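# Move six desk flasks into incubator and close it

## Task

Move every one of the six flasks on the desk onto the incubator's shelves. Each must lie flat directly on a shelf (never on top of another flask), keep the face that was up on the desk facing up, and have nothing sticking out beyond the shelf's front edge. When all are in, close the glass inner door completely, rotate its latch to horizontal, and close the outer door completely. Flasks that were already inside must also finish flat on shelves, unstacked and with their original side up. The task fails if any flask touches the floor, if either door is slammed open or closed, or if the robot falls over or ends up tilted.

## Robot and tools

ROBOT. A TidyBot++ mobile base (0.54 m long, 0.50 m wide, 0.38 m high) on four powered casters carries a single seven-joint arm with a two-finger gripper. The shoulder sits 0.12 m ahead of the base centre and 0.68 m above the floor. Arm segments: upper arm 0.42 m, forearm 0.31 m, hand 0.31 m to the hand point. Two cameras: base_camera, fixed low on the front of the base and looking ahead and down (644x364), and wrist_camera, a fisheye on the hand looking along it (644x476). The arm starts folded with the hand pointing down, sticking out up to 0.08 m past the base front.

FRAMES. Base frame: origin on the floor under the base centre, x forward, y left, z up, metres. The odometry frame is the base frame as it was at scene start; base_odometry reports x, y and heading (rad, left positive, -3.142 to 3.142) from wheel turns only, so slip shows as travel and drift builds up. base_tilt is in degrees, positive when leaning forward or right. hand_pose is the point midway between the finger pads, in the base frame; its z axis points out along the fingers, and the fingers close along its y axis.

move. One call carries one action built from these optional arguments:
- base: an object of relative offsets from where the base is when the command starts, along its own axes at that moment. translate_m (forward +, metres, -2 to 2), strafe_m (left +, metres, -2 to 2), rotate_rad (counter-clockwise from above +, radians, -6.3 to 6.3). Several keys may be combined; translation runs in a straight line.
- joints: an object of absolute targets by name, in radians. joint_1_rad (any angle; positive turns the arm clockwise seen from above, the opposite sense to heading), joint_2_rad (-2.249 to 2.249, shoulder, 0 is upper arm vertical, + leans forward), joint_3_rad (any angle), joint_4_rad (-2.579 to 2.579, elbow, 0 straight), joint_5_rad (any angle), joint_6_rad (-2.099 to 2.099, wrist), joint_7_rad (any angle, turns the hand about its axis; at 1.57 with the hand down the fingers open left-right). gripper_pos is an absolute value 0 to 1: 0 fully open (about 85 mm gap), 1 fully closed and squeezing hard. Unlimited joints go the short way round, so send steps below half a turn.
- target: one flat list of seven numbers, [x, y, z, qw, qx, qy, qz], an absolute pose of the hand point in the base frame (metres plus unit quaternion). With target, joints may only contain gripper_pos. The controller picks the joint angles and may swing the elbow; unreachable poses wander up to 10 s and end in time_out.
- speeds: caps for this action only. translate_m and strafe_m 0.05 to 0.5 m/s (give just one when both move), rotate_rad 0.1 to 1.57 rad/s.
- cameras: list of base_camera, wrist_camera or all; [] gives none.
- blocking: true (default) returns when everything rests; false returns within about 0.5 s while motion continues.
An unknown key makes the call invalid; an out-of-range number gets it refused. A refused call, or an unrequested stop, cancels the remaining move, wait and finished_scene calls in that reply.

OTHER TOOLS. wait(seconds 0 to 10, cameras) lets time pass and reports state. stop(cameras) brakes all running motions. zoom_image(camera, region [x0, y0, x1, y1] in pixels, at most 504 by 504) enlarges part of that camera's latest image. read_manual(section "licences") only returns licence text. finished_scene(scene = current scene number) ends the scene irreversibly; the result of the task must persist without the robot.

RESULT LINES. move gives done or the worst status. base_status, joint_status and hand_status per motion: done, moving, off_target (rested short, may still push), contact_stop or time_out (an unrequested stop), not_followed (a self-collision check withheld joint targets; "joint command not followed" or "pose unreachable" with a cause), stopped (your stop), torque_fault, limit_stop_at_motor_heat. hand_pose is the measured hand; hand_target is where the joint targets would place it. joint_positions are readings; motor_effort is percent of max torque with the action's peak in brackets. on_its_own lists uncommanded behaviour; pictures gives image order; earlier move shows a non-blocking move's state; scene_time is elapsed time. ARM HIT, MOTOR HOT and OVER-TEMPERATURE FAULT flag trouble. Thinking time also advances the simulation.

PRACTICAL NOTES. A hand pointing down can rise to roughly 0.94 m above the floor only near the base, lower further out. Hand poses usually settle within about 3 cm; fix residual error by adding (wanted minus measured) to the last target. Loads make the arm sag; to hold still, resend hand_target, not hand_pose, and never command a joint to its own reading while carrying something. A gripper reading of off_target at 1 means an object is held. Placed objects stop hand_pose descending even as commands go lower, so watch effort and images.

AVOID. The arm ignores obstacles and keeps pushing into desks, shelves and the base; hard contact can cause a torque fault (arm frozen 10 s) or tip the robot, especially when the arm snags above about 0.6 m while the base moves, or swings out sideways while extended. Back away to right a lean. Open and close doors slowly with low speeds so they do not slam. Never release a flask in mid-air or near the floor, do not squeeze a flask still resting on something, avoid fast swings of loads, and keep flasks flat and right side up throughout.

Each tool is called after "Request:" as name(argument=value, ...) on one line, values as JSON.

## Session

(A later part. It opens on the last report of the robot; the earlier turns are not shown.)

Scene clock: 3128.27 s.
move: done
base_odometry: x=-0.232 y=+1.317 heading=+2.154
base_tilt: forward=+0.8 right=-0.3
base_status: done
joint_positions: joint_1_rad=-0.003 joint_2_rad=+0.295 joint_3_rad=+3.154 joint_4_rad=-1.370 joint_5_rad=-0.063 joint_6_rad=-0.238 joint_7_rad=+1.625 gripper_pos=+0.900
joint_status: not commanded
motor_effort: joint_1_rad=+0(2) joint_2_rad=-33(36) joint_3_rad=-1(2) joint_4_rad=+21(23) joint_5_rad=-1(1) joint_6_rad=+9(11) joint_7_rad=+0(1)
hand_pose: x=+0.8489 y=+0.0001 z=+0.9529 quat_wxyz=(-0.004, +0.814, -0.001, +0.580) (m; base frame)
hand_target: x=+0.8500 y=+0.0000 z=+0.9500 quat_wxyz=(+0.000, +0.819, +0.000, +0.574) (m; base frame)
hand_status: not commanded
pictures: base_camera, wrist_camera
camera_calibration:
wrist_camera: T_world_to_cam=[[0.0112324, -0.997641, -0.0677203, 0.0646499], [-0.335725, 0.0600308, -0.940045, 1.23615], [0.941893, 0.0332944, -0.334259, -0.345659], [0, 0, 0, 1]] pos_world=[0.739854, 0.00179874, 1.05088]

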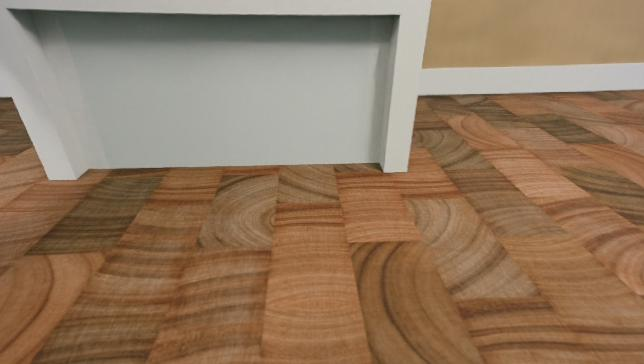

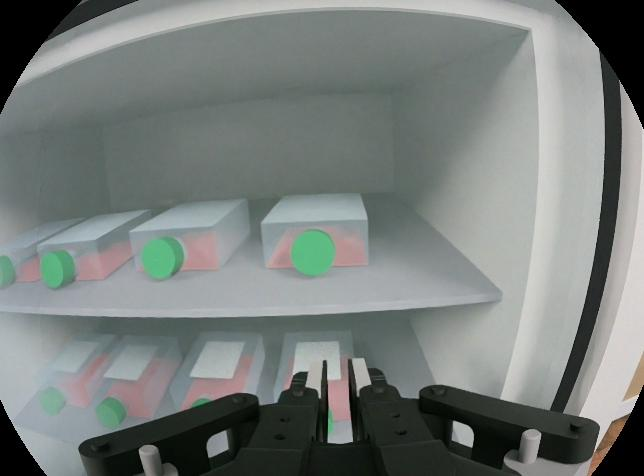

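Request:
move(base={"translate_m": 0.025}, speeds={"translate_m": 0.05}, cameras=[])

Request:
move(base={"translate_m": 0.015}, speeds={"translate_m": 0.05}, cameras=["base_camera", "wrist_camera"])

Scene clock: 3137.77 s.
move: done
base_odometry: x=-0.245 y=+1.338 heading=+2.153
base_tilt: forward=+0.8 right=-0.3
base_status: done
joint_positions: joint_1_rad=-0.003 joint_2_rad=+0.296 joint_3_rad=+3.154 joint_4_rad=-1.370 joint_5_rad=-0.063 joint_6_rad=-0.238 joint_7_rad=+1.625 gripper_pos=+0.900
joint_status: not commanded
motor_effort: joint_1_rad=+1(2) joint_2_rad=-33(36) joint_3_rad=-1(2) joint_4_rad=+21(22) joint_5_rad=+0(1) joint_6_rad=+9(10) joint_7_rad=+0(0)
hand_pose: x=+0.8490 y=+0.0002 z=+0.9524 quat_wxyz=(-0.004, +0.815, -0.001, +0.580) (m; base frame)
hand_target: x=+0.8500 y=+0.0000 z=+0.9500 quat_wxyz=(+0.000, +0.819, +0.000, +0.574) (m; base frame)
hand_status: not commanded
pictures: none
No camera images: "cameras" was empty.

Scene clock: 3138.57 s.
move: done
base_odometry: x=-0.254 y=+1.351 heading=+2.153
base_tilt: forward=+0.8 right=-0.3
base_status: done
joint_positions: joint_1_rad=-0.003 joint_2_rad=+0.297 joint_3_rad=+3.154 joint_4_rad=-1.370 joint_5_rad=-0.063 joint_6_rad=-0.239 joint_7_rad=+1.625 gripper_pos=+0.900
joint_status: not commanded
motor_effort: joint_1_rad=+0(2) joint_2_rad=-33(36) joint_3_rad=-1(2) joint_4_rad=+22(23) joint_5_rad=+0(1) joint_6_rad=+9(10) joint_7_rad=+0(0)
hand_pose: x=+0.8491 y=+0.0002 z=+0.9522 quat_wxyz=(-0.004, +0.815, -0.001, +0.580) (m; base frame)
hand_target: x=+0.8500 y=+0.0000 z=+0.9500 quat_wxyz=(+0.000, +0.819, +0.000, +0.574) (m; base frame)
hand_status: not commanded
pictures: base_camera, wrist_camera
camera_calibration:
wrist_camera: T_world_to_cam=[[0.0112377, -0.997644, -0.0676798, 0.0645584], [-0.337424, 0.0599307, -0.939443, 1.23635], [0.941286, 0.033394, -0.335956, -0.344007], [0, 0, 0, 1]] pos_world=[0.740257, 0.00179888, 1.05028]

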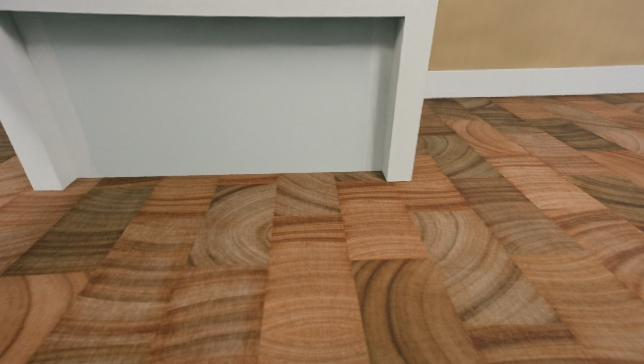

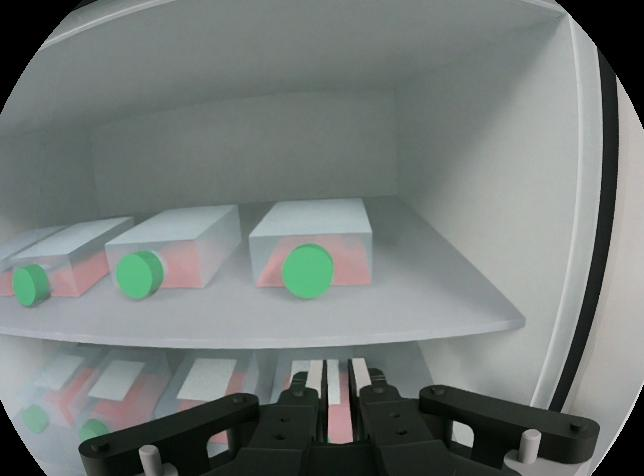

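Request:
move(base={"translate_m": 0.012}, speeds={"translate_m": 0.05}, cameras=[])

Request:
move(base={"translate_m": 0.012}, speeds={"translate_m": 0.05}, cameras=["base_camera", "wrist_camera"])

Scene clock: 3144.53 s.
move: done
base_odometry: x=-0.260 y=+1.361 heading=+2.153
base_tilt: forward=+0.8 right=-0.3
base_status: done
joint_positions: joint_1_rad=-0.002 joint_2_rad=+0.277 joint_3_rad=+3.154 joint_4_rad=-1.377 joint_5_rad=-0.062 joint_6_rad=-0.270 joint_7_rad=+1.625 gripper_pos=+0.900
joint_status: not commanded
motor_effort: joint_1_rad=+0(1) joint_2_rad=-27(33) joint_3_rad=-2(3) joint_4_rad=+23(27) joint_5_rad=-1(1) joint_6_rad=+11(16) joint_7_rad=+0(0)
hand_pose: x=+0.8395 y=+0.0004 z=+0.9532 quat_wxyz=(-0.004, +0.820, -0.001, +0.572) (m; base frame)
hand_target: x=+0.8500 y=+0.0000 z=+0.9500 quat_wxyz=(+0.000, +0.819, +0.000, +0.574) (m; base frame)
hand_status: not commanded
pictures: none
No camera images: "cameras" was empty.

Scene clock: 3145.20 s.
move: done
base_odometry: x=-0.266 y=+1.371 heading=+2.153
base_tilt: forward=+0.8 right=-0.3
base_status: done
joint_positions: joint_1_rad=-0.002 joint_2_rad=+0.253 joint_3_rad=+3.154 joint_4_rad=-1.389 joint_5_rad=-0.060 joint_6_rad=-0.302 joint_7_rad=+1.625 gripper_pos=+0.900
joint_status: not commanded
motor_effort: joint_1_rad=+0(2) joint_2_rad=-23(28) joint_3_rad=-2(2) joint_4_rad=+26(29) joint_5_rad=-1(1) joint_6_rad=+15(18) joint_7_rad=+0(0)
hand_pose: x=+0.8281 y=+0.0008 z=+0.9534 quat_wxyz=(-0.004, +0.826, +0.000, +0.564) (m; base frame)
hand_target: x=+0.8500 y=+0.0000 z=+0.9500 quat_wxyz=(+0.000, +0.819, +0.000, +0.574) (m; base frame)
hand_status: not commanded
pictures: base_camera, wrist_camera
camera_calibration:
wrist_camera: T_world_to_cam=[[0.0120192, -0.997691, -0.0668436, 0.06407], [-0.373523, 0.0575295, -0.925835, 1.24733], [0.927543, 0.0360954, -0.371969, -0.278119], [0, 0, 0, 1]] pos_world=[0.723105, 0.0022024, 1.05566]

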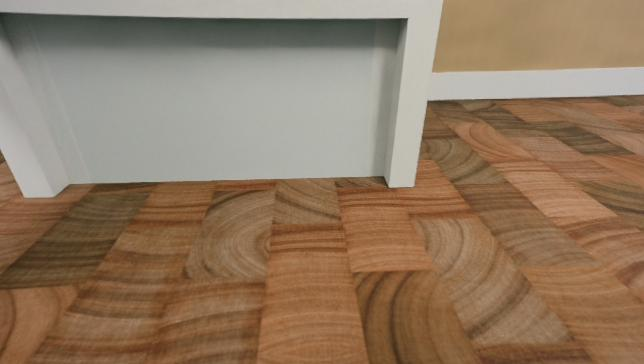

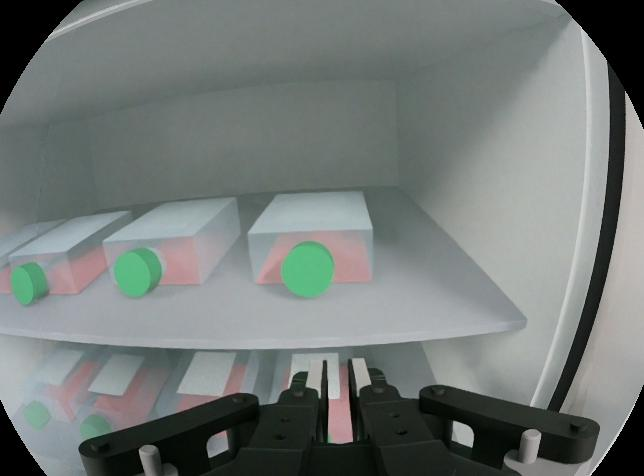

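Request:
move(base={"translate_m": -0.15}, speeds={"translate_m": 0.2}, cameras=[])

Request:
move(base={"strafe_m": -0.15}, speeds={"strafe_m": 0.2}, target=[0.85, 0.0, 0.785, 0, 0.8191, 0, 0.5736], joints={"gripper_pos": 0.9}, cameras=["base_camera", "wrist_camera"])

Scene clock: 3157.60 s.
move: done
base_odometry: x=-0.184 y=+1.246 heading=+2.153
base_tilt: forward=+0.8 right=-0.3
base_status: done
joint_positions: joint_1_rad=-0.002 joint_2_rad=+0.299 joint_3_rad=+3.154 joint_4_rad=-1.362 joint_5_rad=-0.060 joint_6_rad=-0.270 joint_7_rad=+1.625 gripper_pos=+0.900
joint_status: not commanded
motor_effort: joint_1_rad=+1(2) joint_2_rad=-33(37) joint_3_rad=-1(2) joint_4_rad=+21(25) joint_5_rad=+0(1) joint_6_rad=+9(14) joint_7_rad=+0(0)
hand_pose: x=+0.8474 y=+0.0004 z=+0.9459 quat_wxyz=(-0.004, +0.822, +0.000, +0.569) (m; base frame)
hand_target: x=+0.8500 y=+0.0000 z=+0.9500 quat_wxyz=(+0.000, +0.819, +0.000, +0.574) (m; base frame)
hand_status: not commanded
pictures: none
No camera images: "cameras" was empty.

Scene clock: 3159.43 s.
move: done
base_odometry: x=-0.058 y=+1.328 heading=+2.153
base_tilt: forward=+0.8 right=-0.3
base_status: done
joint_positions: joint_1_rad=+0.002 joint_2_rad=+0.423 joint_3_rad=+3.153 joint_4_rad=-1.714 joint_5_rad=-0.033 joint_6_rad=+0.195 joint_7_rad=+1.625 gripper_pos=+0.900
joint_status: all done
motor_effort: joint_1_rad=+1(6) joint_2_rad=-35(38) joint_3_rad=-1(3) joint_4_rad=+19(22) joint_5_rad=-1(1) joint_6_rad=+9(9) joint_7_rad=+0(1)
hand_pose: x=+0.8473 y=-0.0094 z=+0.7842 quat_wxyz=(+0.014, +0.825, +0.003, +0.564) (m; base frame)
hand_target: x=+0.8500 y=+0.0000 z=+0.7850 quat_wxyz=(+0.000, +0.819, +0.000, +0.574) (m; base frame)
hand_status: done (0.010 m and 2.1 deg from the pose sent, 0.161 m and 0.8 deg at the start)
pictures: base_camera, wrist_camera
camera_calibration:
wrist_camera: T_world_to_cam=[[-0.00436377, -0.999442, -0.033123, 0.0297345], [-0.371425, 0.0323736, -0.927899, 1.09802], [0.928453, 0.00825355, -0.371359, -0.35993], [0, 0, 0, 1]] pos_world=[0.742141, -0.00285841, 0.886177]

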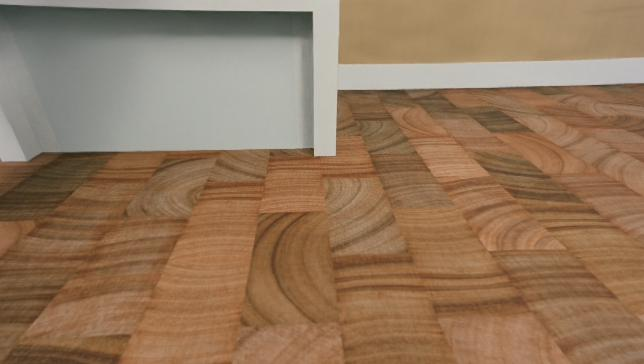

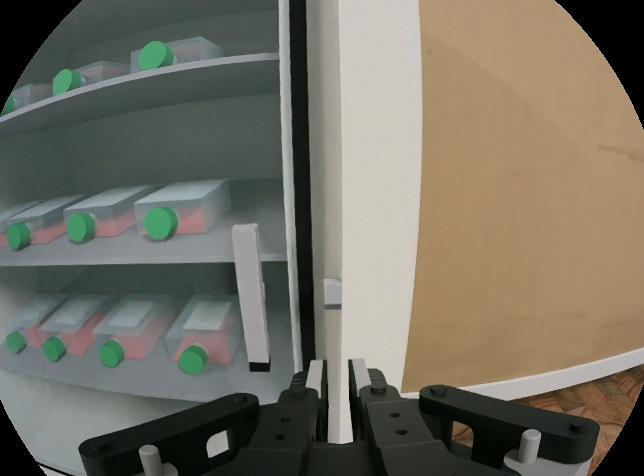

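Request:
move(base={"strafe_m": 0.015, "translate_m": 0.09}, speeds={"translate_m": 0.1}, target=[0.85, 0.0, 0.79, 0, 0.8191, 0, 0.5736], cameras=["base_camera", "wrist_camera"])

Scene clock: 3182.20 s.
move: done
base_odometry: x=-0.120 y=+1.395 heading=+2.153
base_tilt: forward=+0.8 right=-0.3
base_status: done
joint_positions: joint_1_rad=+0.002 joint_2_rad=+0.421 joint_3_rad=+3.153 joint_4_rad=-1.714 joint_5_rad=-0.032 joint_6_rad=+0.197 joint_7_rad=+1.625 gripper_pos=+0.900
joint_status: not commanded
motor_effort: joint_1_rad=+1(2) joint_2_rad=-34(38) joint_3_rad=-1(2) joint_4_rad=+18(20) joint_5_rad=+0(1) joint_6_rad=+9(9) joint_7_rad=+0(1)
hand_pose: x=+0.8473 y=-0.0093 z=+0.7860 quat_wxyz=(+0.014, +0.824, +0.004, +0.566) (m; base frame)
hand_target: x=+0.8500 y=+0.0000 z=+0.7900 quat_wxyz=(+0.000, +0.819, +0.000, +0.574) (m; base frame)
hand_status: done (0.011 m and 2.0 deg from the pose sent, 0.011 m and 2.1 deg at the start)
pictures: base_camera, wrist_camera
camera_calibration:
wrist_camera: T_world_to_cam=[[-0.00357875, -0.999481, -0.0320027, 0.0283042], [-0.368045, 0.031073, -0.929289, 1.09789], [0.929801, 0.00845272, -0.367965, -0.363045], [0, 0, 0, 1]] pos_world=[0.741735, -0.00275649, 0.887577]

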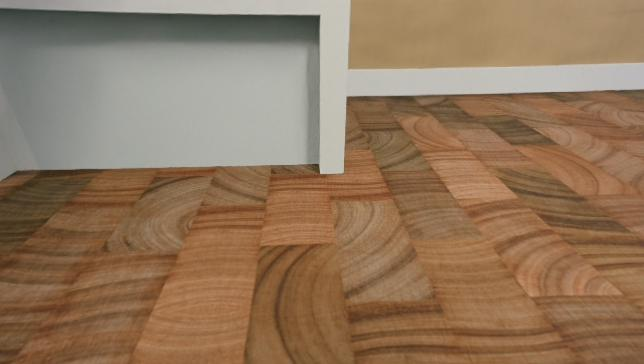

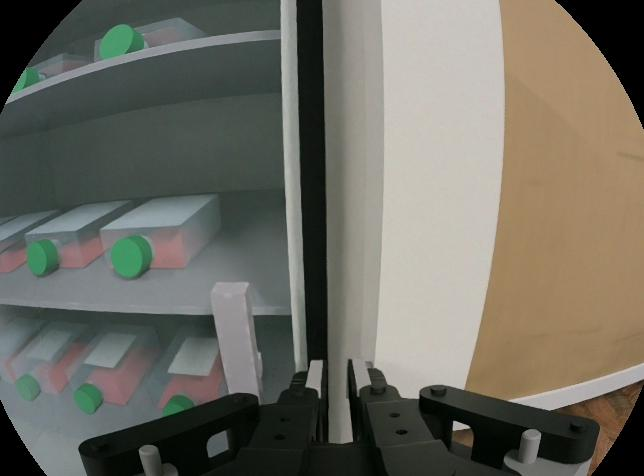

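Request:
move(base={"translate_m": 0.03}, speeds={"translate_m": 0.05}, cameras=["wrist_camera"])

Scene clock: 3188.13 s.
move: done
base_odometry: x=-0.137 y=+1.420 heading=+2.153
base_tilt: forward=+0.8 right=-0.3
base_status: done
joint_positions: joint_1_rad=+0.002 joint_2_rad=+0.378 joint_3_rad=+3.153 joint_4_rad=-1.766 joint_5_rad=-0.032 joint_6_rad=+0.191 joint_7_rad=+1.625 gripper_pos=+0.900
joint_status: not commanded
motor_effort: joint_1_rad=-2(2) joint_2_rad=-24(36) joint_3_rad=-3(3) joint_4_rad=+28(30) joint_5_rad=+0(0) joint_6_rad=+14(16) joint_7_rad=+0(1)
hand_pose: x=+0.8271 y=-0.0092 z=+0.7859 quat_wxyz=(+0.014, +0.829, +0.004, +0.559) (m; base frame)
hand_target: x=+0.8500 y=+0.0000 z=+0.7900 quat_wxyz=(+0.000, +0.819, +0.000, +0.574) (m; base frame)
hand_status: not commanded
pictures: wrist_camera
camera_calibration:
wrist_camera: T_world_to_cam=[[-0.00408829, -0.999464, -0.0324804, 0.0291816], [-0.382643, 0.0315722, -0.923357, 1.09785], [0.923887, 0.00865343, -0.382567, -0.328018], [0, 0, 0, 1]] pos_world=[0.723256, -0.00265723, 0.889169]

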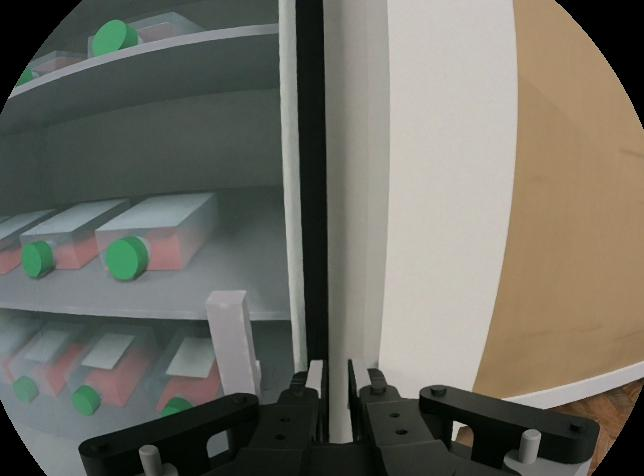

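Request:
move(base={"translate_m": -0.03}, speeds={"translate_m": 0.1}, cameras=[])

Request:
move(target=[0.85, 0.005, 0.808, 0, 0.8191, 0, 0.5736], cameras=["wrist_camera"])

Request:
zoom_image(camera="wrist_camera", region=[180, 240, 420, 440])

Scene clock: 3196.33 s.
move: done
base_odometry: x=-0.120 y=+1.395 heading=+2.152
base_tilt: forward=+0.8 right=-0.3
base_status: done
joint_positions: joint_1_rad=+0.002 joint_2_rad=+0.416 joint_3_rad=+3.153 joint_4_rad=-1.719 joint_5_rad=-0.030 joint_6_rad=+0.209 joint_7_rad=+1.625 gripper_pos=+0.900
joint_status: not commanded
motor_effort: joint_1_rad=+1(2) joint_2_rad=-35(36) joint_3_rad=-1(3) joint_4_rad=+19(26) joint_5_rad=-1(1) joint_6_rad=+9(13) joint_7_rad=+0(0)
hand_pose: x=+0.8466 y=-0.0092 z=+0.7904 quat_wxyz=(+0.015, +0.821, +0.005, +0.571) (m; base frame)
hand_target: x=+0.8500 y=+0.0000 z=+0.7900 quat_wxyz=(+0.000, +0.819, +0.000, +0.574) (m; base frame)
hand_status: not commanded
pictures: none
No camera images: "cameras" was empty.

Scene clock: 3197.00 s.
move: done
base_odometry: x=-0.120 y=+1.395 heading=+2.152
base_tilt: forward=+0.8 right=-0.3
base_status: not commanded
joint_positions: joint_1_rad=-0.011 joint_2_rad=+0.409 joint_3_rad=+3.158 joint_4_rad=-1.697 joint_5_rad=-0.030 joint_6_rad=+0.180 joint_7_rad=+1.625 gripper_pos=+0.900
joint_status: not commanded
motor_effort: joint_1_rad=+1(2) joint_2_rad=-35(36) joint_3_rad=-1(2) joint_4_rad=+19(19) joint_5_rad=+0(1) joint_6_rad=+9(9) joint_7_rad=+0(1)
hand_pose: x=+0.8489 y=-0.0027 z=+0.7994 quat_wxyz=(+0.013, +0.821, +0.009, +0.571) (m; base frame)
hand_target: x=+0.8500 y=+0.0050 z=+0.8080 quat_wxyz=(+0.000, +0.819, +0.000, +0.574) (m; base frame)
hand_status: done (0.012 m and 1.8 deg from the pose sent, 0.023 m and 1.8 deg at the start)
pictures: wrist_camera
camera_calibration:
wrist_camera: T_world_to_cam=[[0.00673483, -0.999573, -0.0284461, 0.0237465], [-0.357039, 0.024168, -0.933777, 1.10498], [0.934065, 0.0164452, -0.356724, -0.372281], [0, 0, 0, 1]] pos_world=[0.742095, 0.0031535, 0.899675]

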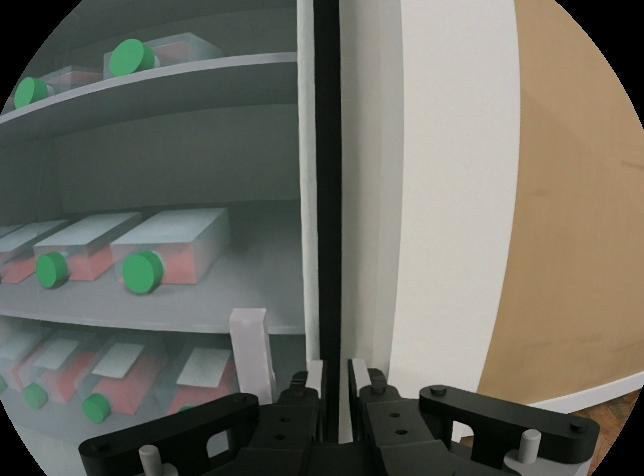

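Scaled by 2.100.

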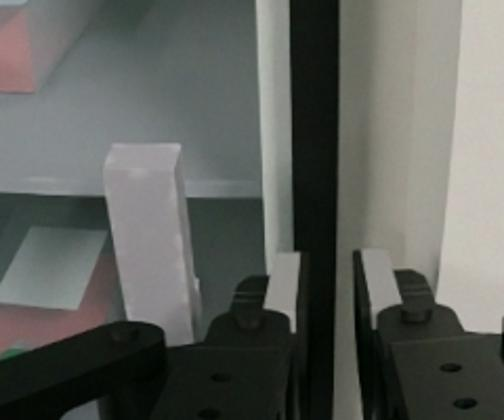

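Request:
move(base={"translate_m": 0.032}, speeds={"translate_m": 0.05}, cameras=["wrist_camera"])

Scene clock: 3202.47 s.
move: done
base_odometry: x=-0.138 y=+1.421 heading=+2.153
base_tilt: forward=+0.8 right=-0.3
base_status: done
joint_positions: joint_1_rad=-0.011 joint_2_rad=+0.407 joint_3_rad=+3.158 joint_4_rad=-1.696 joint_5_rad=-0.030 joint_6_rad=+0.180 joint_7_rad=+1.625 gripper_pos=+0.900
joint_status: not commanded
motor_effort: joint_1_rad=+0(2) joint_2_rad=-35(37) joint_3_rad=-1(2) joint_4_rad=+19(20) joint_5_rad=+0(1) joint_6_rad=+9(9) joint_7_rad=+0(1)
hand_pose: x=+0.8487 y=-0.0027 z=+0.8006 quat_wxyz=(+0.013, +0.820, +0.009, +0.572) (m; base frame)
hand_target: x=+0.8500 y=+0.0050 z=+0.8080 quat_wxyz=(+0.000, +0.819, +0.000, +0.574) (m; base frame)
hand_status: not commanded
pictures: wrist_camera
camera_calibration:
wrist_camera: T_world_to_cam=[[0.00678502, -0.999573, -0.0284309, 0.0237289], [-0.355442, 0.0241641, -0.934386, 1.10526], [0.934674, 0.0164454, -0.355127, -0.373496], [0, 0, 0, 1]] pos_world=[0.741792, 0.00315351, 0.900776]

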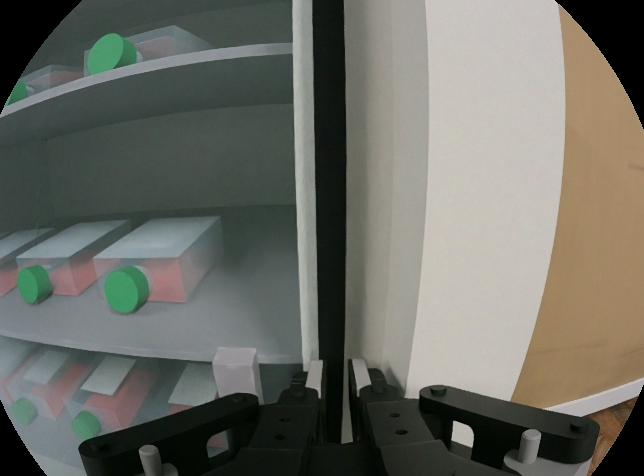

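Request:
move(base={"strafe_m": 0.04}, speeds={"strafe_m": 0.05}, cameras=["wrist_camera"])

Scene clock: 3209.27 s.
move: done
base_odometry: x=-0.171 y=+1.400 heading=+2.153
base_tilt: forward=+0.8 right=-0.2
base_status: done
joint_positions: joint_1_rad=-0.011 joint_2_rad=+0.407 joint_3_rad=+3.166 joint_4_rad=-1.696 joint_5_rad=-0.030 joint_6_rad=+0.180 joint_7_rad=+1.625 gripper_pos=+0.900
joint_status: not commanded
motor_effort: joint_1_rad=-1(4) joint_2_rad=-34(35) joint_3_rad=-2(5) joint_4_rad=+18(20) joint_5_rad=+0(1) joint_6_rad=+8(9) joint_7_rad=+0(1)
hand_pose: x=+0.8488 y=-0.0071 z=+0.8010 quat_wxyz=(+0.016, +0.820, +0.007, +0.572) (m; base frame)
hand_target: x=+0.8500 y=+0.0050 z=+0.8080 quat_wxyz=(+0.000, +0.819, +0.000, +0.574) (m; base frame)
hand_status: not commanded
pictures: wrist_camera
camera_calibration:
wrist_camera: T_world_to_cam=[[0.000279828, -0.999679, -0.0253203, 0.0223598], [-0.354705, 0.0235747, -0.934681, 1.10525], [0.934978, 0.00924281, -0.354585, -0.374101], [0, 0, 0, 1]] pos_world=[0.741807, -0.000245485, 0.900969]

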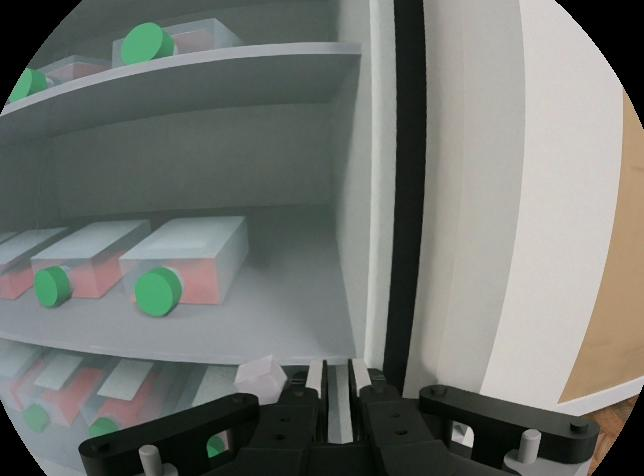

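Request:
move(base={"strafe_m": 0.025}, speeds={"strafe_m": 0.05}, cameras=["wrist_camera"])

Scene clock: 3213.00 s.
move: done
base_odometry: x=-0.192 y=+1.386 heading=+2.152
base_tilt: forward=+0.8 right=-0.3
base_status: done
joint_positions: joint_1_rad=-0.015 joint_2_rad=+0.407 joint_3_rad=+3.166 joint_4_rad=-1.696 joint_5_rad=-0.030 joint_6_rad=+0.180 joint_7_rad=+1.625 gripper_pos=+0.900
joint_status: not commanded
motor_effort: joint_1_rad=+0(5) joint_2_rad=-34(35) joint_3_rad=-1(5) joint_4_rad=+19(20) joint_5_rad=+0(1) joint_6_rad=+9(9) joint_7_rad=+0(0)
hand_pose: x=+0.8488 y=-0.0048 z=+0.8010 quat_wxyz=(+0.015, +0.820, +0.008, +0.572) (m; base frame)
hand_target: x=+0.8500 y=+0.0050 z=+0.8080 quat_wxyz=(+0.000, +0.819, +0.000, +0.574) (m; base frame)
hand_status: not commanded
pictures: wrist_camera
camera_calibration:
wrist_camera: T_world_to_cam=[[0.00351013, -0.999675, -0.025259, 0.0220093], [-0.354791, 0.0223709, -0.934678, 1.10526], [0.934939, 0.0122425, -0.354597, -0.374079], [0, 0, 0, 1]] pos_world=[0.741799, 0.00185623, 0.900968]

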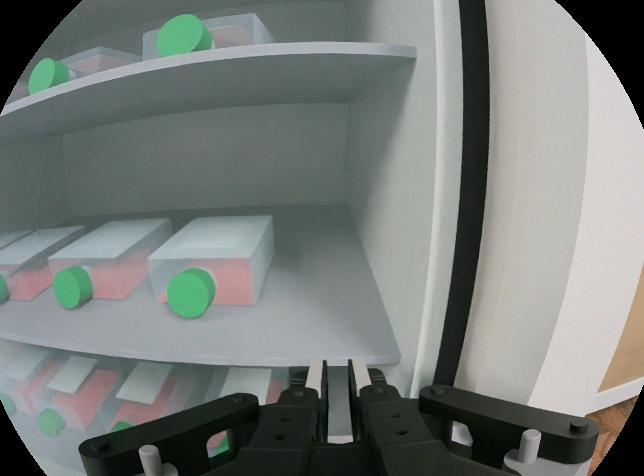

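Request:
move(base={"translate_m": -0.13}, speeds={"translate_m": 0.15}, cameras=["wrist_camera", "base_camera"])

Request:
zoom_image(camera="wrist_camera", region=[240, 200, 480, 400])

Scene clock: 3218.13 s.
move: done
base_odometry: x=-0.121 y=+1.277 heading=+2.152
base_tilt: forward=+0.8 right=-0.3
base_status: done
joint_positions: joint_1_rad=-0.015 joint_2_rad=+0.404 joint_3_rad=+3.166 joint_4_rad=-1.695 joint_5_rad=-0.030 joint_6_rad=+0.180 joint_7_rad=+1.625 gripper_pos=+0.900
joint_status: not commanded
motor_effort: joint_1_rad=+1(2) joint_2_rad=-35(38) joint_3_rad=-1(1) joint_4_rad=+19(20) joint_5_rad=+0(1) joint_6_rad=+9(9) joint_7_rad=+0(0)
hand_pose: x=+0.8486 y=-0.0048 z=+0.8039 quat_wxyz=(+0.015, +0.819, +0.008, +0.574) (m; base frame)
hand_target: x=+0.8500 y=+0.0050 z=+0.8080 quat_wxyz=(+0.000, +0.819, +0.000, +0.574) (m; base frame)
hand_status: not commanded
pictures: base_camera, wrist_camera
camera_calibration:
wrist_camera: T_world_to_cam=[[0.00357848, -0.999673, -0.0253368, 0.0220942], [-0.351003, 0.0224692, -0.936105, 1.10586], [0.936367, 0.0122431, -0.350808, -0.377108], [0, 0, 0, 1]] pos_world=[0.741194, 0.00185608, 0.903471]

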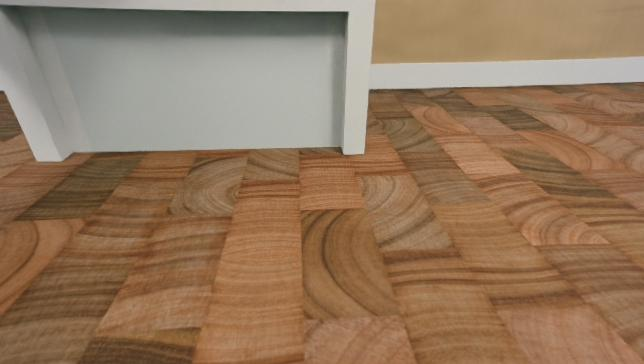

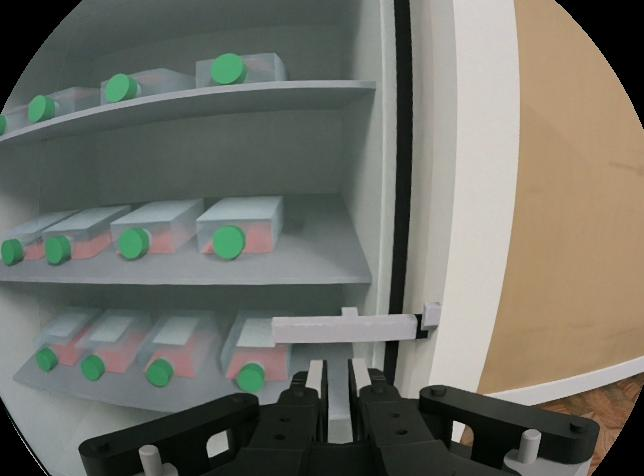

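Scaled by 2.100.

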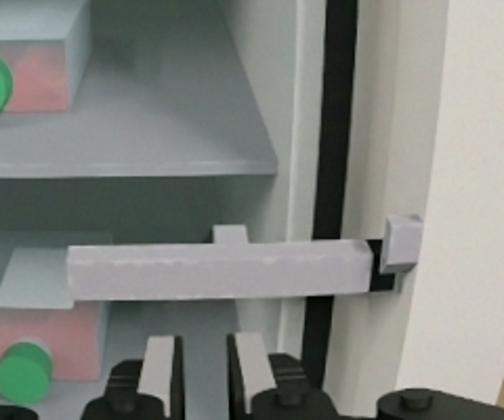

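Request:
move(base={"translate_m": -0.45}, speeds={"translate_m": 0.35}, joints={"joint_1_rad": 0, "joint_2_rad": -0.618, "joint_3_rad": 3.15, "joint_4_rad": -1.776, "joint_5_rad": 0, "joint_6_rad": -0.749, "joint_7_rad": 1.58, "gripper_pos": 0.9}, cameras=["wrist_camera"])

Request:
move(base={"translate_m": -0.15, "strafe_m": 1.08, "rotate_rad": 0.004}, speeds={"strafe_m": 0.4}, cameras=["base_camera", "wrist_camera"])

Scene clock: 3245.60 s.
move: done
base_odometry: x=+0.126 y=+0.901 heading=+2.152
base_tilt: forward=+0.8 right=-0.2
base_status: done
joint_positions: joint_1_rad=-0.015 joint_2_rad=-0.615 joint_3_rad=+3.166 joint_4_rad=-1.761 joint_5_rad=-0.030 joint_6_rad=-0.710 joint_7_rad=+1.625 gripper_pos=+0.900
joint_status: all done
motor_effort: joint_1_rad=+1(2) joint_2_rad=+0(39) joint_3_rad=-1(2) joint_4_rad=+20(21) joint_5_rad=-1(1) joint_6_rad=+9(10) joint_7_rad=+0(1)
hand_pose: x=+0.4617 y=+0.0002 z=+1.0674 quat_wxyz=(-0.002, +0.800, +0.012, +0.599) (m; base frame)
hand_target: x=+0.4571 y=-0.0028 z=+1.0482 quat_wxyz=(+0.003, +0.815, +0.000, +0.579) (m; base frame)
hand_status: not commanded
pictures: wrist_camera
camera_calibration:
wrist_camera: T_world_to_cam=[[0.033817, -0.998236, -0.0487975, 0.0460704], [-0.292088, 0.0368223, -0.955682, 1.21038], [0.955793, 0.0465715, -0.290328, 0.00401868], [0, 0, 0, 1]] pos_world=[0.348139, 0.00123287, 1.16015]

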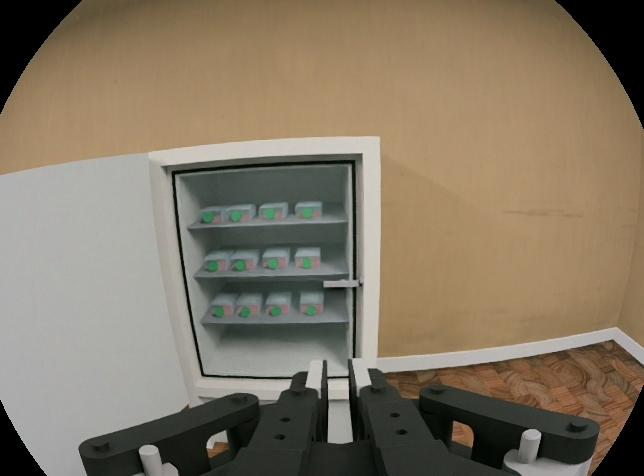

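Scene clock: 3249.33 s.
move: done
base_odometry: x=-0.694 y=+0.182 heading=+2.157
base_tilt: forward=+0.8 right=-0.3
base_status: done
joint_positions: joint_1_rad=-0.015 joint_2_rad=-0.615 joint_3_rad=+3.161 joint_4_rad=-1.762 joint_5_rad=-0.029 joint_6_rad=-0.712 joint_7_rad=+1.625 gripper_pos=+0.900
joint_status: not commanded
motor_effort: joint_1_rad=+1(2) joint_2_rad=+0(1) joint_3_rad=-1(5) joint_4_rad=+20(21) joint_5_rad=-1(1) joint_6_rad=+9(9) joint_7_rad=+0(1)
hand_pose: x=+0.4615 y=+0.0028 z=+1.0663 quat_wxyz=(-0.002, +0.801, +0.015, +0.598) (m; base frame)
hand_target: x=+0.4571 y=-0.0028 z=+1.0482 quat_wxyz=(+0.003, +0.815, +0.000, +0.579) (m; base frame)
hand_status: not commanded
pictures: base_camera, wrist_camera
camera_calibration:
wrist_camera: T_world_to_cam=[[0.0380047, -0.998235, -0.0456398, 0.0434057], [-0.295235, 0.0324172, -0.954874, 1.20962], [0.954668, 0.0497641, -0.293482, 0.00758424], [0, 0, 0, 1]] pos_world=[0.348234, 0.00373908, 1.15925]

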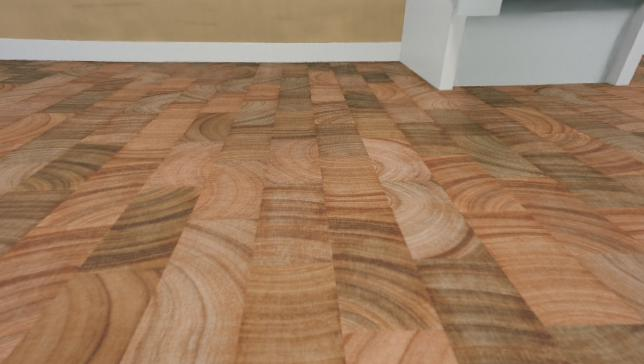

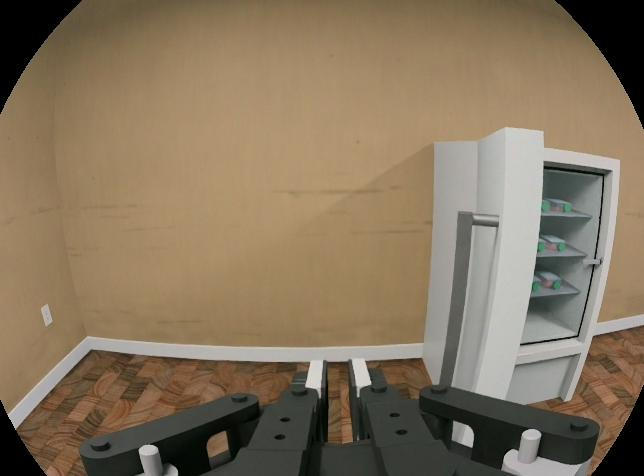

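Request:
zoom_image(camera="base_camera", region=[400, 50, 480, 95])

Request:
zoom_image(camera="wrist_camera", region=[410, 110, 630, 410])

Scaled by 6.300.

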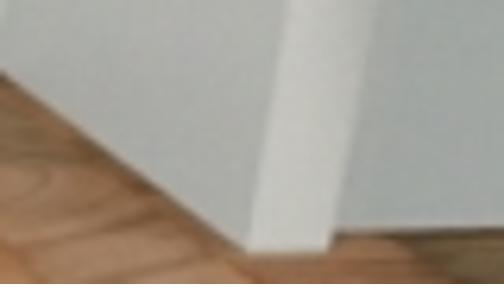

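Scaled by 1.680.

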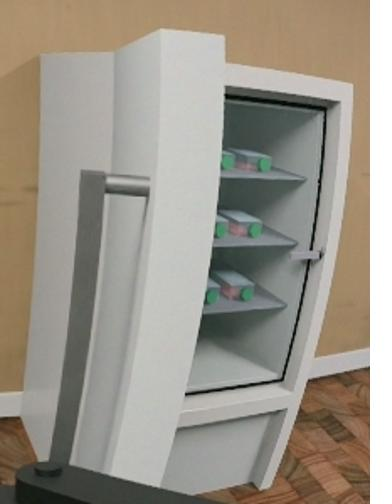

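Request:
move(target=[0.83, 0.0, 1.105, 0, 0.8191, 0, 0.5736], joints={"gripper_pos": 0.9}, cameras=["wrist_camera"])

Scene clock: 3281.33 s.
move: done
base_odometry: x=-0.694 y=+0.182 heading=+2.157
base_tilt: forward=+0.8 right=-0.3
base_status: not commanded
joint_positions: joint_1_rad=-0.015 joint_2_rad=+0.308 joint_3_rad=+3.161 joint_4_rad=-0.846 joint_5_rad=-0.029 joint_6_rad=-0.739 joint_7_rad=+1.625 gripper_pos=+0.900
joint_status: all done
motor_effort: joint_1_rad=+1(2) joint_2_rad=-32(34) joint_3_rad=-1(1) joint_4_rad=+21(21) joint_5_rad=-1(1) joint_6_rad=+9(9) joint_7_rad=+0(0)
hand_pose: x=+0.8295 y=+0.0075 z=+1.1113 quat_wxyz=(+0.005, +0.811, +0.019, +0.585) (m; base frame)
hand_target: x=+0.8300 y=+0.0000 z=+1.1050 quat_wxyz=(+0.000, +0.819, +0.000, +0.574) (m; base frame)
hand_status: done (0.010 m and 2.7 deg from the pose sent, 0.371 m and 3.9 deg at the start)
pictures: wrist_camera
camera_calibration:
wrist_camera: T_world_to_cam=[[0.0349726, -0.998948, -0.0296779, 0.020947], [-0.326775, 0.0166337, -0.944956, 1.3765], [0.944455, 0.0427456, -0.325849, -0.286209], [0, 0, 0, 1]] pos_world=[0.719385, 0.0102629, 1.20809]

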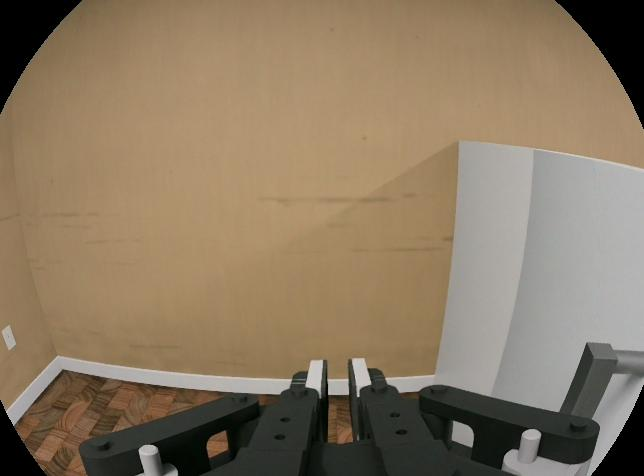

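Request:
move(base={"translate_m": 0.165}, speeds={"translate_m": 0.25}, cameras=[])

Request:
move(base={"strafe_m": -0.165}, speeds={"strafe_m": 0.1}, cameras=["wrist_camera"])

Scene clock: 3293.87 s.
move: done
base_odometry: x=-0.785 y=+0.320 heading=+2.157
base_tilt: forward=+0.8 right=-0.2
base_status: done
joint_positions: joint_1_rad=-0.015 joint_2_rad=+0.315 joint_3_rad=+3.161 joint_4_rad=-0.842 joint_5_rad=-0.029 joint_6_rad=-0.741 joint_7_rad=+1.625 gripper_pos=+0.900
joint_status: not commanded
motor_effort: joint_1_rad=+1(2) joint_2_rad=-32(36) joint_3_rad=-1(1) joint_4_rad=+20(21) joint_5_rad=-1(1) joint_6_rad=+9(9) joint_7_rad=+0(1)
hand_pose: x=+0.8321 y=+0.0076 z=+1.1081 quat_wxyz=(+0.005, +0.813, +0.019, +0.582) (m; base frame)
hand_target: x=+0.8300 y=+0.0000 z=+1.1050 quat_wxyz=(+0.000, +0.819, +0.000, +0.574) (m; base frame)
hand_status: not commanded
pictures: none
No camera images: "cameras" was empty.

Scene clock: 3296.07 s.
move: done
base_odometry: x=-0.648 y=+0.411 heading=+2.157
base_tilt: forward=+0.8 right=-0.3
base_status: done
joint_positions: joint_1_rad=-0.014 joint_2_rad=+0.315 joint_3_rad=+3.163 joint_4_rad=-0.842 joint_5_rad=-0.029 joint_6_rad=-0.742 joint_7_rad=+1.625 gripper_pos=+0.900
joint_status: not commanded
motor_effort: joint_1_rad=+0(4) joint_2_rad=-32(34) joint_3_rad=-1(3) joint_4_rad=+20(21) joint_5_rad=+0(1) joint_6_rad=+9(9) joint_7_rad=+0(1)
hand_pose: x=+0.8321 y=+0.0064 z=+1.1081 quat_wxyz=(+0.005, +0.813, +0.018, +0.582) (m; base frame)
hand_target: x=+0.8300 y=+0.0000 z=+1.1050 quat_wxyz=(+0.000, +0.819, +0.000, +0.574) (m; base frame)
hand_status: not commanded
pictures: wrist_camera
camera_calibration:
wrist_camera: T_world_to_cam=[[0.0328293, -0.999035, -0.0291667, 0.020892], [-0.331792, 0.0166337, -0.943206, 1.37649], [0.942781, 0.0406421, -0.330926, -0.282647], [0, 0, 0, 1]] pos_world=[0.722497, 0.00946305, 1.20539]

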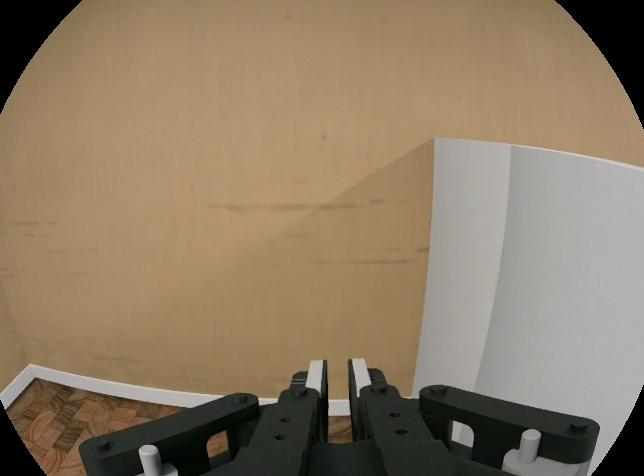

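Request:
move(base={"strafe_m": -0.125, "translate_m": -0.023}, speeds={"strafe_m": 0.1}, cameras=["wrist_camera"])

Request:
move(base={"strafe_m": -0.11}, speeds={"strafe_m": 0.1}, cameras=["wrist_camera"])

Scene clock: 3306.60 s.
move: done
base_odometry: x=-0.531 y=+0.461 heading=+2.157
base_tilt: forward=+0.8 right=-0.2
base_status: done
joint_positions: joint_1_rad=-0.017 joint_2_rad=+0.315 joint_3_rad=+3.164 joint_4_rad=-0.842 joint_5_rad=-0.030 joint_6_rad=-0.742 joint_7_rad=+1.625 gripper_pos=+0.900
joint_status: not commanded
motor_effort: joint_1_rad=+1(7) joint_2_rad=-32(34) joint_3_rad=-1(4) joint_4_rad=+20(22) joint_5_rad=-1(2) joint_6_rad=+9(9) joint_7_rad=+0(1)
hand_pose: x=+0.8320 y=+0.0077 z=+1.1081 quat_wxyz=(+0.005, +0.813, +0.019, +0.582) (m; base frame)
hand_target: x=+0.8300 y=+0.0000 z=+1.1050 quat_wxyz=(+0.000, +0.819, +0.000, +0.574) (m; base frame)
hand_status: not commanded
pictures: wrist_camera
camera_calibration:
wrist_camera: T_world_to_cam=[[0.0344665, -0.998985, -0.0290174, 0.020732], [-0.332116, 0.0159358, -0.943104, 1.37656], [0.942609, 0.0421426, -0.331229, -0.282124], [0, 0, 0, 1]] pos_world=[0.722394, 0.0106639, 1.20539]

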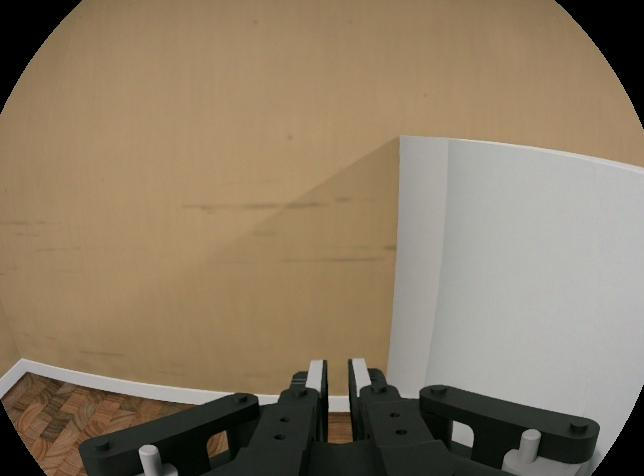

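Scene clock: 3308.27 s.
move: done
base_odometry: x=-0.439 y=+0.522 heading=+2.157
base_tilt: forward=+0.8 right=-0.3
base_status: done
joint_positions: joint_1_rad=-0.019 joint_2_rad=+0.315 joint_3_rad=+3.164 joint_4_rad=-0.841 joint_5_rad=-0.031 joint_6_rad=-0.743 joint_7_rad=+1.625 gripper_pos=+0.900
joint_status: not commanded
motor_effort: joint_1_rad=+0(10) joint_2_rad=-32(35) joint_3_rad=-1(7) joint_4_rad=+19(21) joint_5_rad=-1(4) joint_6_rad=+9(9) joint_7_rad=+0(1)
hand_pose: x=+0.8319 y=+0.0090 z=+1.1082 quat_wxyz=(+0.004, +0.813, +0.020, +0.582) (m; base frame)
hand_target: x=+0.8300 y=+0.0000 z=+1.1050 quat_wxyz=(+0.000, +0.819, +0.000, +0.574) (m; base frame)
hand_status: not commanded
pictures: wrist_camera
camera_calibration:
wrist_camera: T_world_to_cam=[[0.0362536, -0.998893, -0.029963, 0.0214814], [-0.33219, 0.0162321, -0.943073, 1.37665], [0.942515, 0.0441432, -0.331234, -0.282074], [0, 0, 0, 1]] pos_world=[0.72239, 0.0115633, 1.20549]

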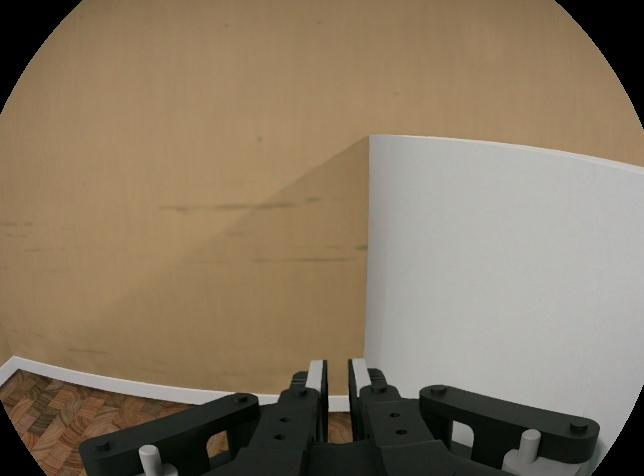

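Request:
move(base={"strafe_m": -0.105, "translate_m": -0.012}, speeds={"strafe_m": 0.1}, cameras=[])

Request:
move(base={"strafe_m": -0.1}, speeds={"strafe_m": 0.1}, cameras=["wrist_camera"])

Scene clock: 3315.80 s.
move: done
base_odometry: x=-0.345 y=+0.570 heading=+2.157
base_tilt: forward=+0.8 right=-0.3
base_status: done
joint_positions: joint_1_rad=-0.019 joint_2_rad=+0.315 joint_3_rad=+3.165 joint_4_rad=-0.841 joint_5_rad=-0.032 joint_6_rad=-0.743 joint_7_rad=+1.625 gripper_pos=+0.900
joint_status: not commanded
motor_effort: joint_1_rad=+0(9) joint_2_rad=-32(35) joint_3_rad=-1(5) joint_4_rad=+21(22) joint_5_rad=-1(3) joint_6_rad=+9(9) joint_7_rad=+0(1)
hand_pose: x=+0.8319 y=+0.0089 z=+1.1085 quat_wxyz=(+0.004, +0.813, +0.019, +0.582) (m; base frame)
hand_target: x=+0.8300 y=+0.0000 z=+1.1050 quat_wxyz=(+0.000, +0.819, +0.000, +0.574) (m; base frame)
hand_status: not commanded
pictures: none
No camera images: "cameras" was empty.

Scene clock: 3317.37 s.
move: done
base_odometry: x=-0.262 y=+0.626 heading=+2.157
base_tilt: forward=+0.8 right=-0.3
base_status: done
joint_positions: joint_1_rad=-0.019 joint_2_rad=+0.315 joint_3_rad=+3.165 joint_4_rad=-0.840 joint_5_rad=-0.033 joint_6_rad=-0.743 joint_7_rad=+1.625 gripper_pos=+0.900
joint_status: not commanded
motor_effort: joint_1_rad=+1(10) joint_2_rad=-32(35) joint_3_rad=-1(6) joint_4_rad=+19(22) joint_5_rad=-1(4) joint_6_rad=+9(9) joint_7_rad=+0(0)
hand_pose: x=+0.8319 y=+0.0093 z=+1.1087 quat_wxyz=(+0.003, +0.813, +0.019, +0.583) (m; base frame)
hand_target: x=+0.8300 y=+0.0000 z=+1.1050 quat_wxyz=(+0.000, +0.819, +0.000, +0.574) (m; base frame)
hand_status: not commanded
pictures: wrist_camera
camera_calibration:
wrist_camera: T_world_to_cam=[[0.0368547, -0.99882, -0.0316182, 0.0231628], [-0.331495, 0.0176288, -0.943292, 1.3768], [0.942737, 0.045246, -0.330454, -0.282833], [0, 0, 0, 1]] pos_world=[0.722187, 0.0116612, 1.206]

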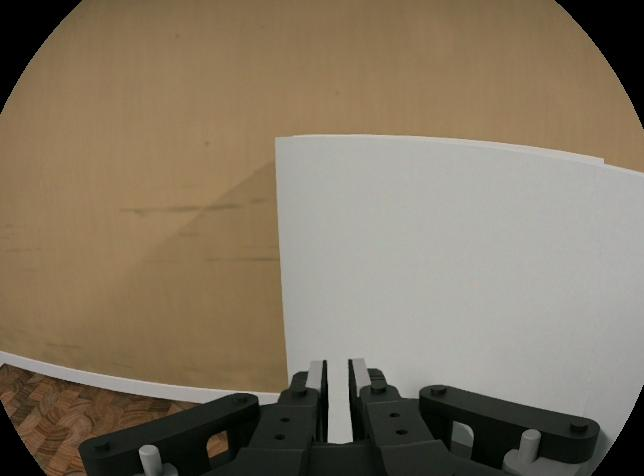

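Request:
move(base={"strafe_m": -0.106, "translate_m": 0.038}, speeds={"strafe_m": 0.1}, cameras=[])

Request:
move(base={"strafe_m": -0.095, "translate_m": 0.055}, speeds={"strafe_m": 0.1}, cameras=["wrist_camera"])

Scene clock: 3325.43 s.
move: done
base_odometry: x=-0.194 y=+0.716 heading=+2.157
base_tilt: forward=+0.8 right=-0.2
base_status: done
joint_positions: joint_1_rad=-0.019 joint_2_rad=+0.314 joint_3_rad=+3.166 joint_4_rad=-0.840 joint_5_rad=-0.033 joint_6_rad=-0.745 joint_7_rad=+1.625 gripper_pos=+0.900
joint_status: not commanded
motor_effort: joint_1_rad=+0(9) joint_2_rad=-32(34) joint_3_rad=-1(5) joint_4_rad=+20(21) joint_5_rad=+0(2) joint_6_rad=+9(10) joint_7_rad=+0(0)
hand_pose: x=+0.8313 y=+0.0087 z=+1.1093 quat_wxyz=(+0.004, +0.813, +0.019, +0.583) (m; base frame)
hand_target: x=+0.8300 y=+0.0000 z=+1.1050 quat_wxyz=(+0.000, +0.819, +0.000, +0.574) (m; base frame)
hand_status: not commanded
pictures: none
No camera images: "cameras" was empty.

Scene clock: 3327.10 s.
move: done
base_odometry: x=-0.145 y=+0.814 heading=+2.156
base_tilt: forward=+0.8 right=-0.3
base_status: done
joint_positions: joint_1_rad=-0.020 joint_2_rad=+0.312 joint_3_rad=+3.166 joint_4_rad=-0.839 joint_5_rad=-0.033 joint_6_rad=-0.747 joint_7_rad=+1.625 gripper_pos=+0.900
joint_status: not commanded
motor_effort: joint_1_rad=+0(10) joint_2_rad=-32(34) joint_3_rad=-1(5) joint_4_rad=+20(21) joint_5_rad=-1(2) joint_6_rad=+9(10) joint_7_rad=+0(1)
hand_pose: x=+0.8302 y=+0.0098 z=+1.1101 quat_wxyz=(+0.003, +0.813, +0.020, +0.582) (m; base frame)
hand_target: x=+0.8300 y=+0.0000 z=+1.1050 quat_wxyz=(+0.000, +0.819, +0.000, +0.574) (m; base frame)
hand_status: not commanded
pictures: wrist_camera
camera_calibration:
wrist_camera: T_world_to_cam=[[0.0375079, -0.998788, -0.0318613, 0.0234913], [-0.331837, 0.0176256, -0.943172, 1.37778], [0.942591, 0.0459491, -0.330773, -0.280364], [0, 0, 0, 1]] pos_world=[0.720586, 0.0120611, 1.2075]

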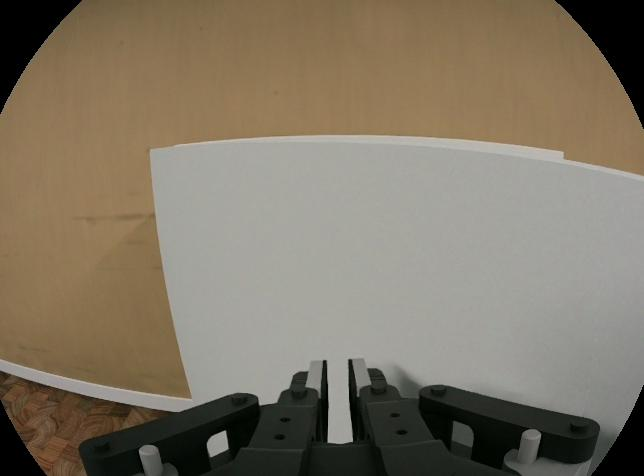

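Request:
move(base={"strafe_m": -0.083, "translate_m": 0.068}, speeds={"strafe_m": 0.1}, cameras=[])

Request:
move(base={"strafe_m": -0.071, "translate_m": 0.084}, speeds={"translate_m": 0.1}, cameras=["wrist_camera"])

Scene clock: 3332.57 s.
move: done
base_odometry: x=-0.113 y=+0.917 heading=+2.156
base_tilt: forward=+0.8 right=-0.3
base_status: done
joint_positions: joint_1_rad=-0.020 joint_2_rad=+0.310 joint_3_rad=+3.166 joint_4_rad=-0.839 joint_5_rad=-0.034 joint_6_rad=-0.755 joint_7_rad=+1.625 gripper_pos=+0.900
joint_status: not commanded
motor_effort: joint_1_rad=+0(7) joint_2_rad=-32(34) joint_3_rad=-1(3) joint_4_rad=+19(21) joint_5_rad=+0(3) joint_6_rad=+9(12) joint_7_rad=+0(1)
hand_pose: x=+0.8283 y=+0.0099 z=+1.1096 quat_wxyz=(+0.003, +0.814, +0.020, +0.580) (m; base frame)
hand_target: x=+0.8300 y=+0.0000 z=+1.1050 quat_wxyz=(+0.000, +0.819, +0.000, +0.574) (m; base frame)
hand_status: not commanded
pictures: none
No camera images: "cameras" was empty.

Scene clock: 3334.27 s.
move: done
base_odometry: x=-0.100 y=+1.026 heading=+2.156
base_tilt: forward=+0.8 right=-0.3
base_status: done
joint_positions: joint_1_rad=-0.022 joint_2_rad=+0.308 joint_3_rad=+3.165 joint_4_rad=-0.839 joint_5_rad=-0.034 joint_6_rad=-0.763 joint_7_rad=+1.625 gripper_pos=+0.900
joint_status: not commanded
motor_effort: joint_1_rad=+0(7) joint_2_rad=-32(34) joint_3_rad=-1(5) joint_4_rad=+19(22) joint_5_rad=+0(3) joint_6_rad=+9(14) joint_7_rad=+0(1)
hand_pose: x=+0.8270 y=+0.0115 z=+1.1084 quat_wxyz=(+0.002, +0.816, +0.021, +0.578) (m; base frame)
hand_target: x=+0.8300 y=+0.0000 z=+1.1050 quat_wxyz=(+0.000, +0.819, +0.000, +0.574) (m; base frame)
hand_status: not commanded
pictures: wrist_camera
camera_calibration:
wrist_camera: T_world_to_cam=[[0.0400886, -0.998653, -0.0329445, 0.0243037], [-0.342812, 0.0172233, -0.939246, 1.37974], [0.938548, 0.0489468, -0.34166, -0.262615], [0, 0, 0, 1]] pos_world=[0.718495, 0.0133614, 1.20699]

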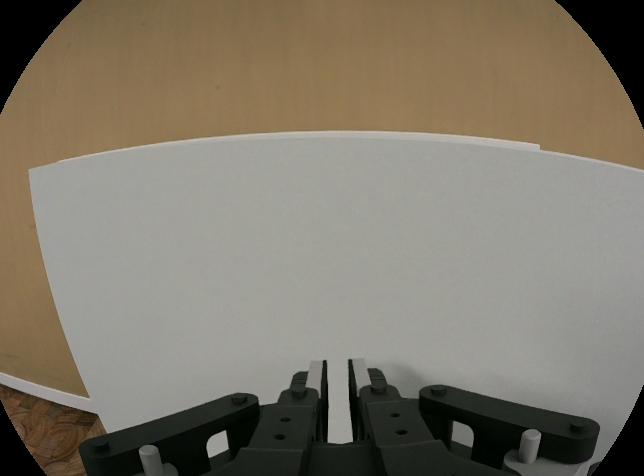

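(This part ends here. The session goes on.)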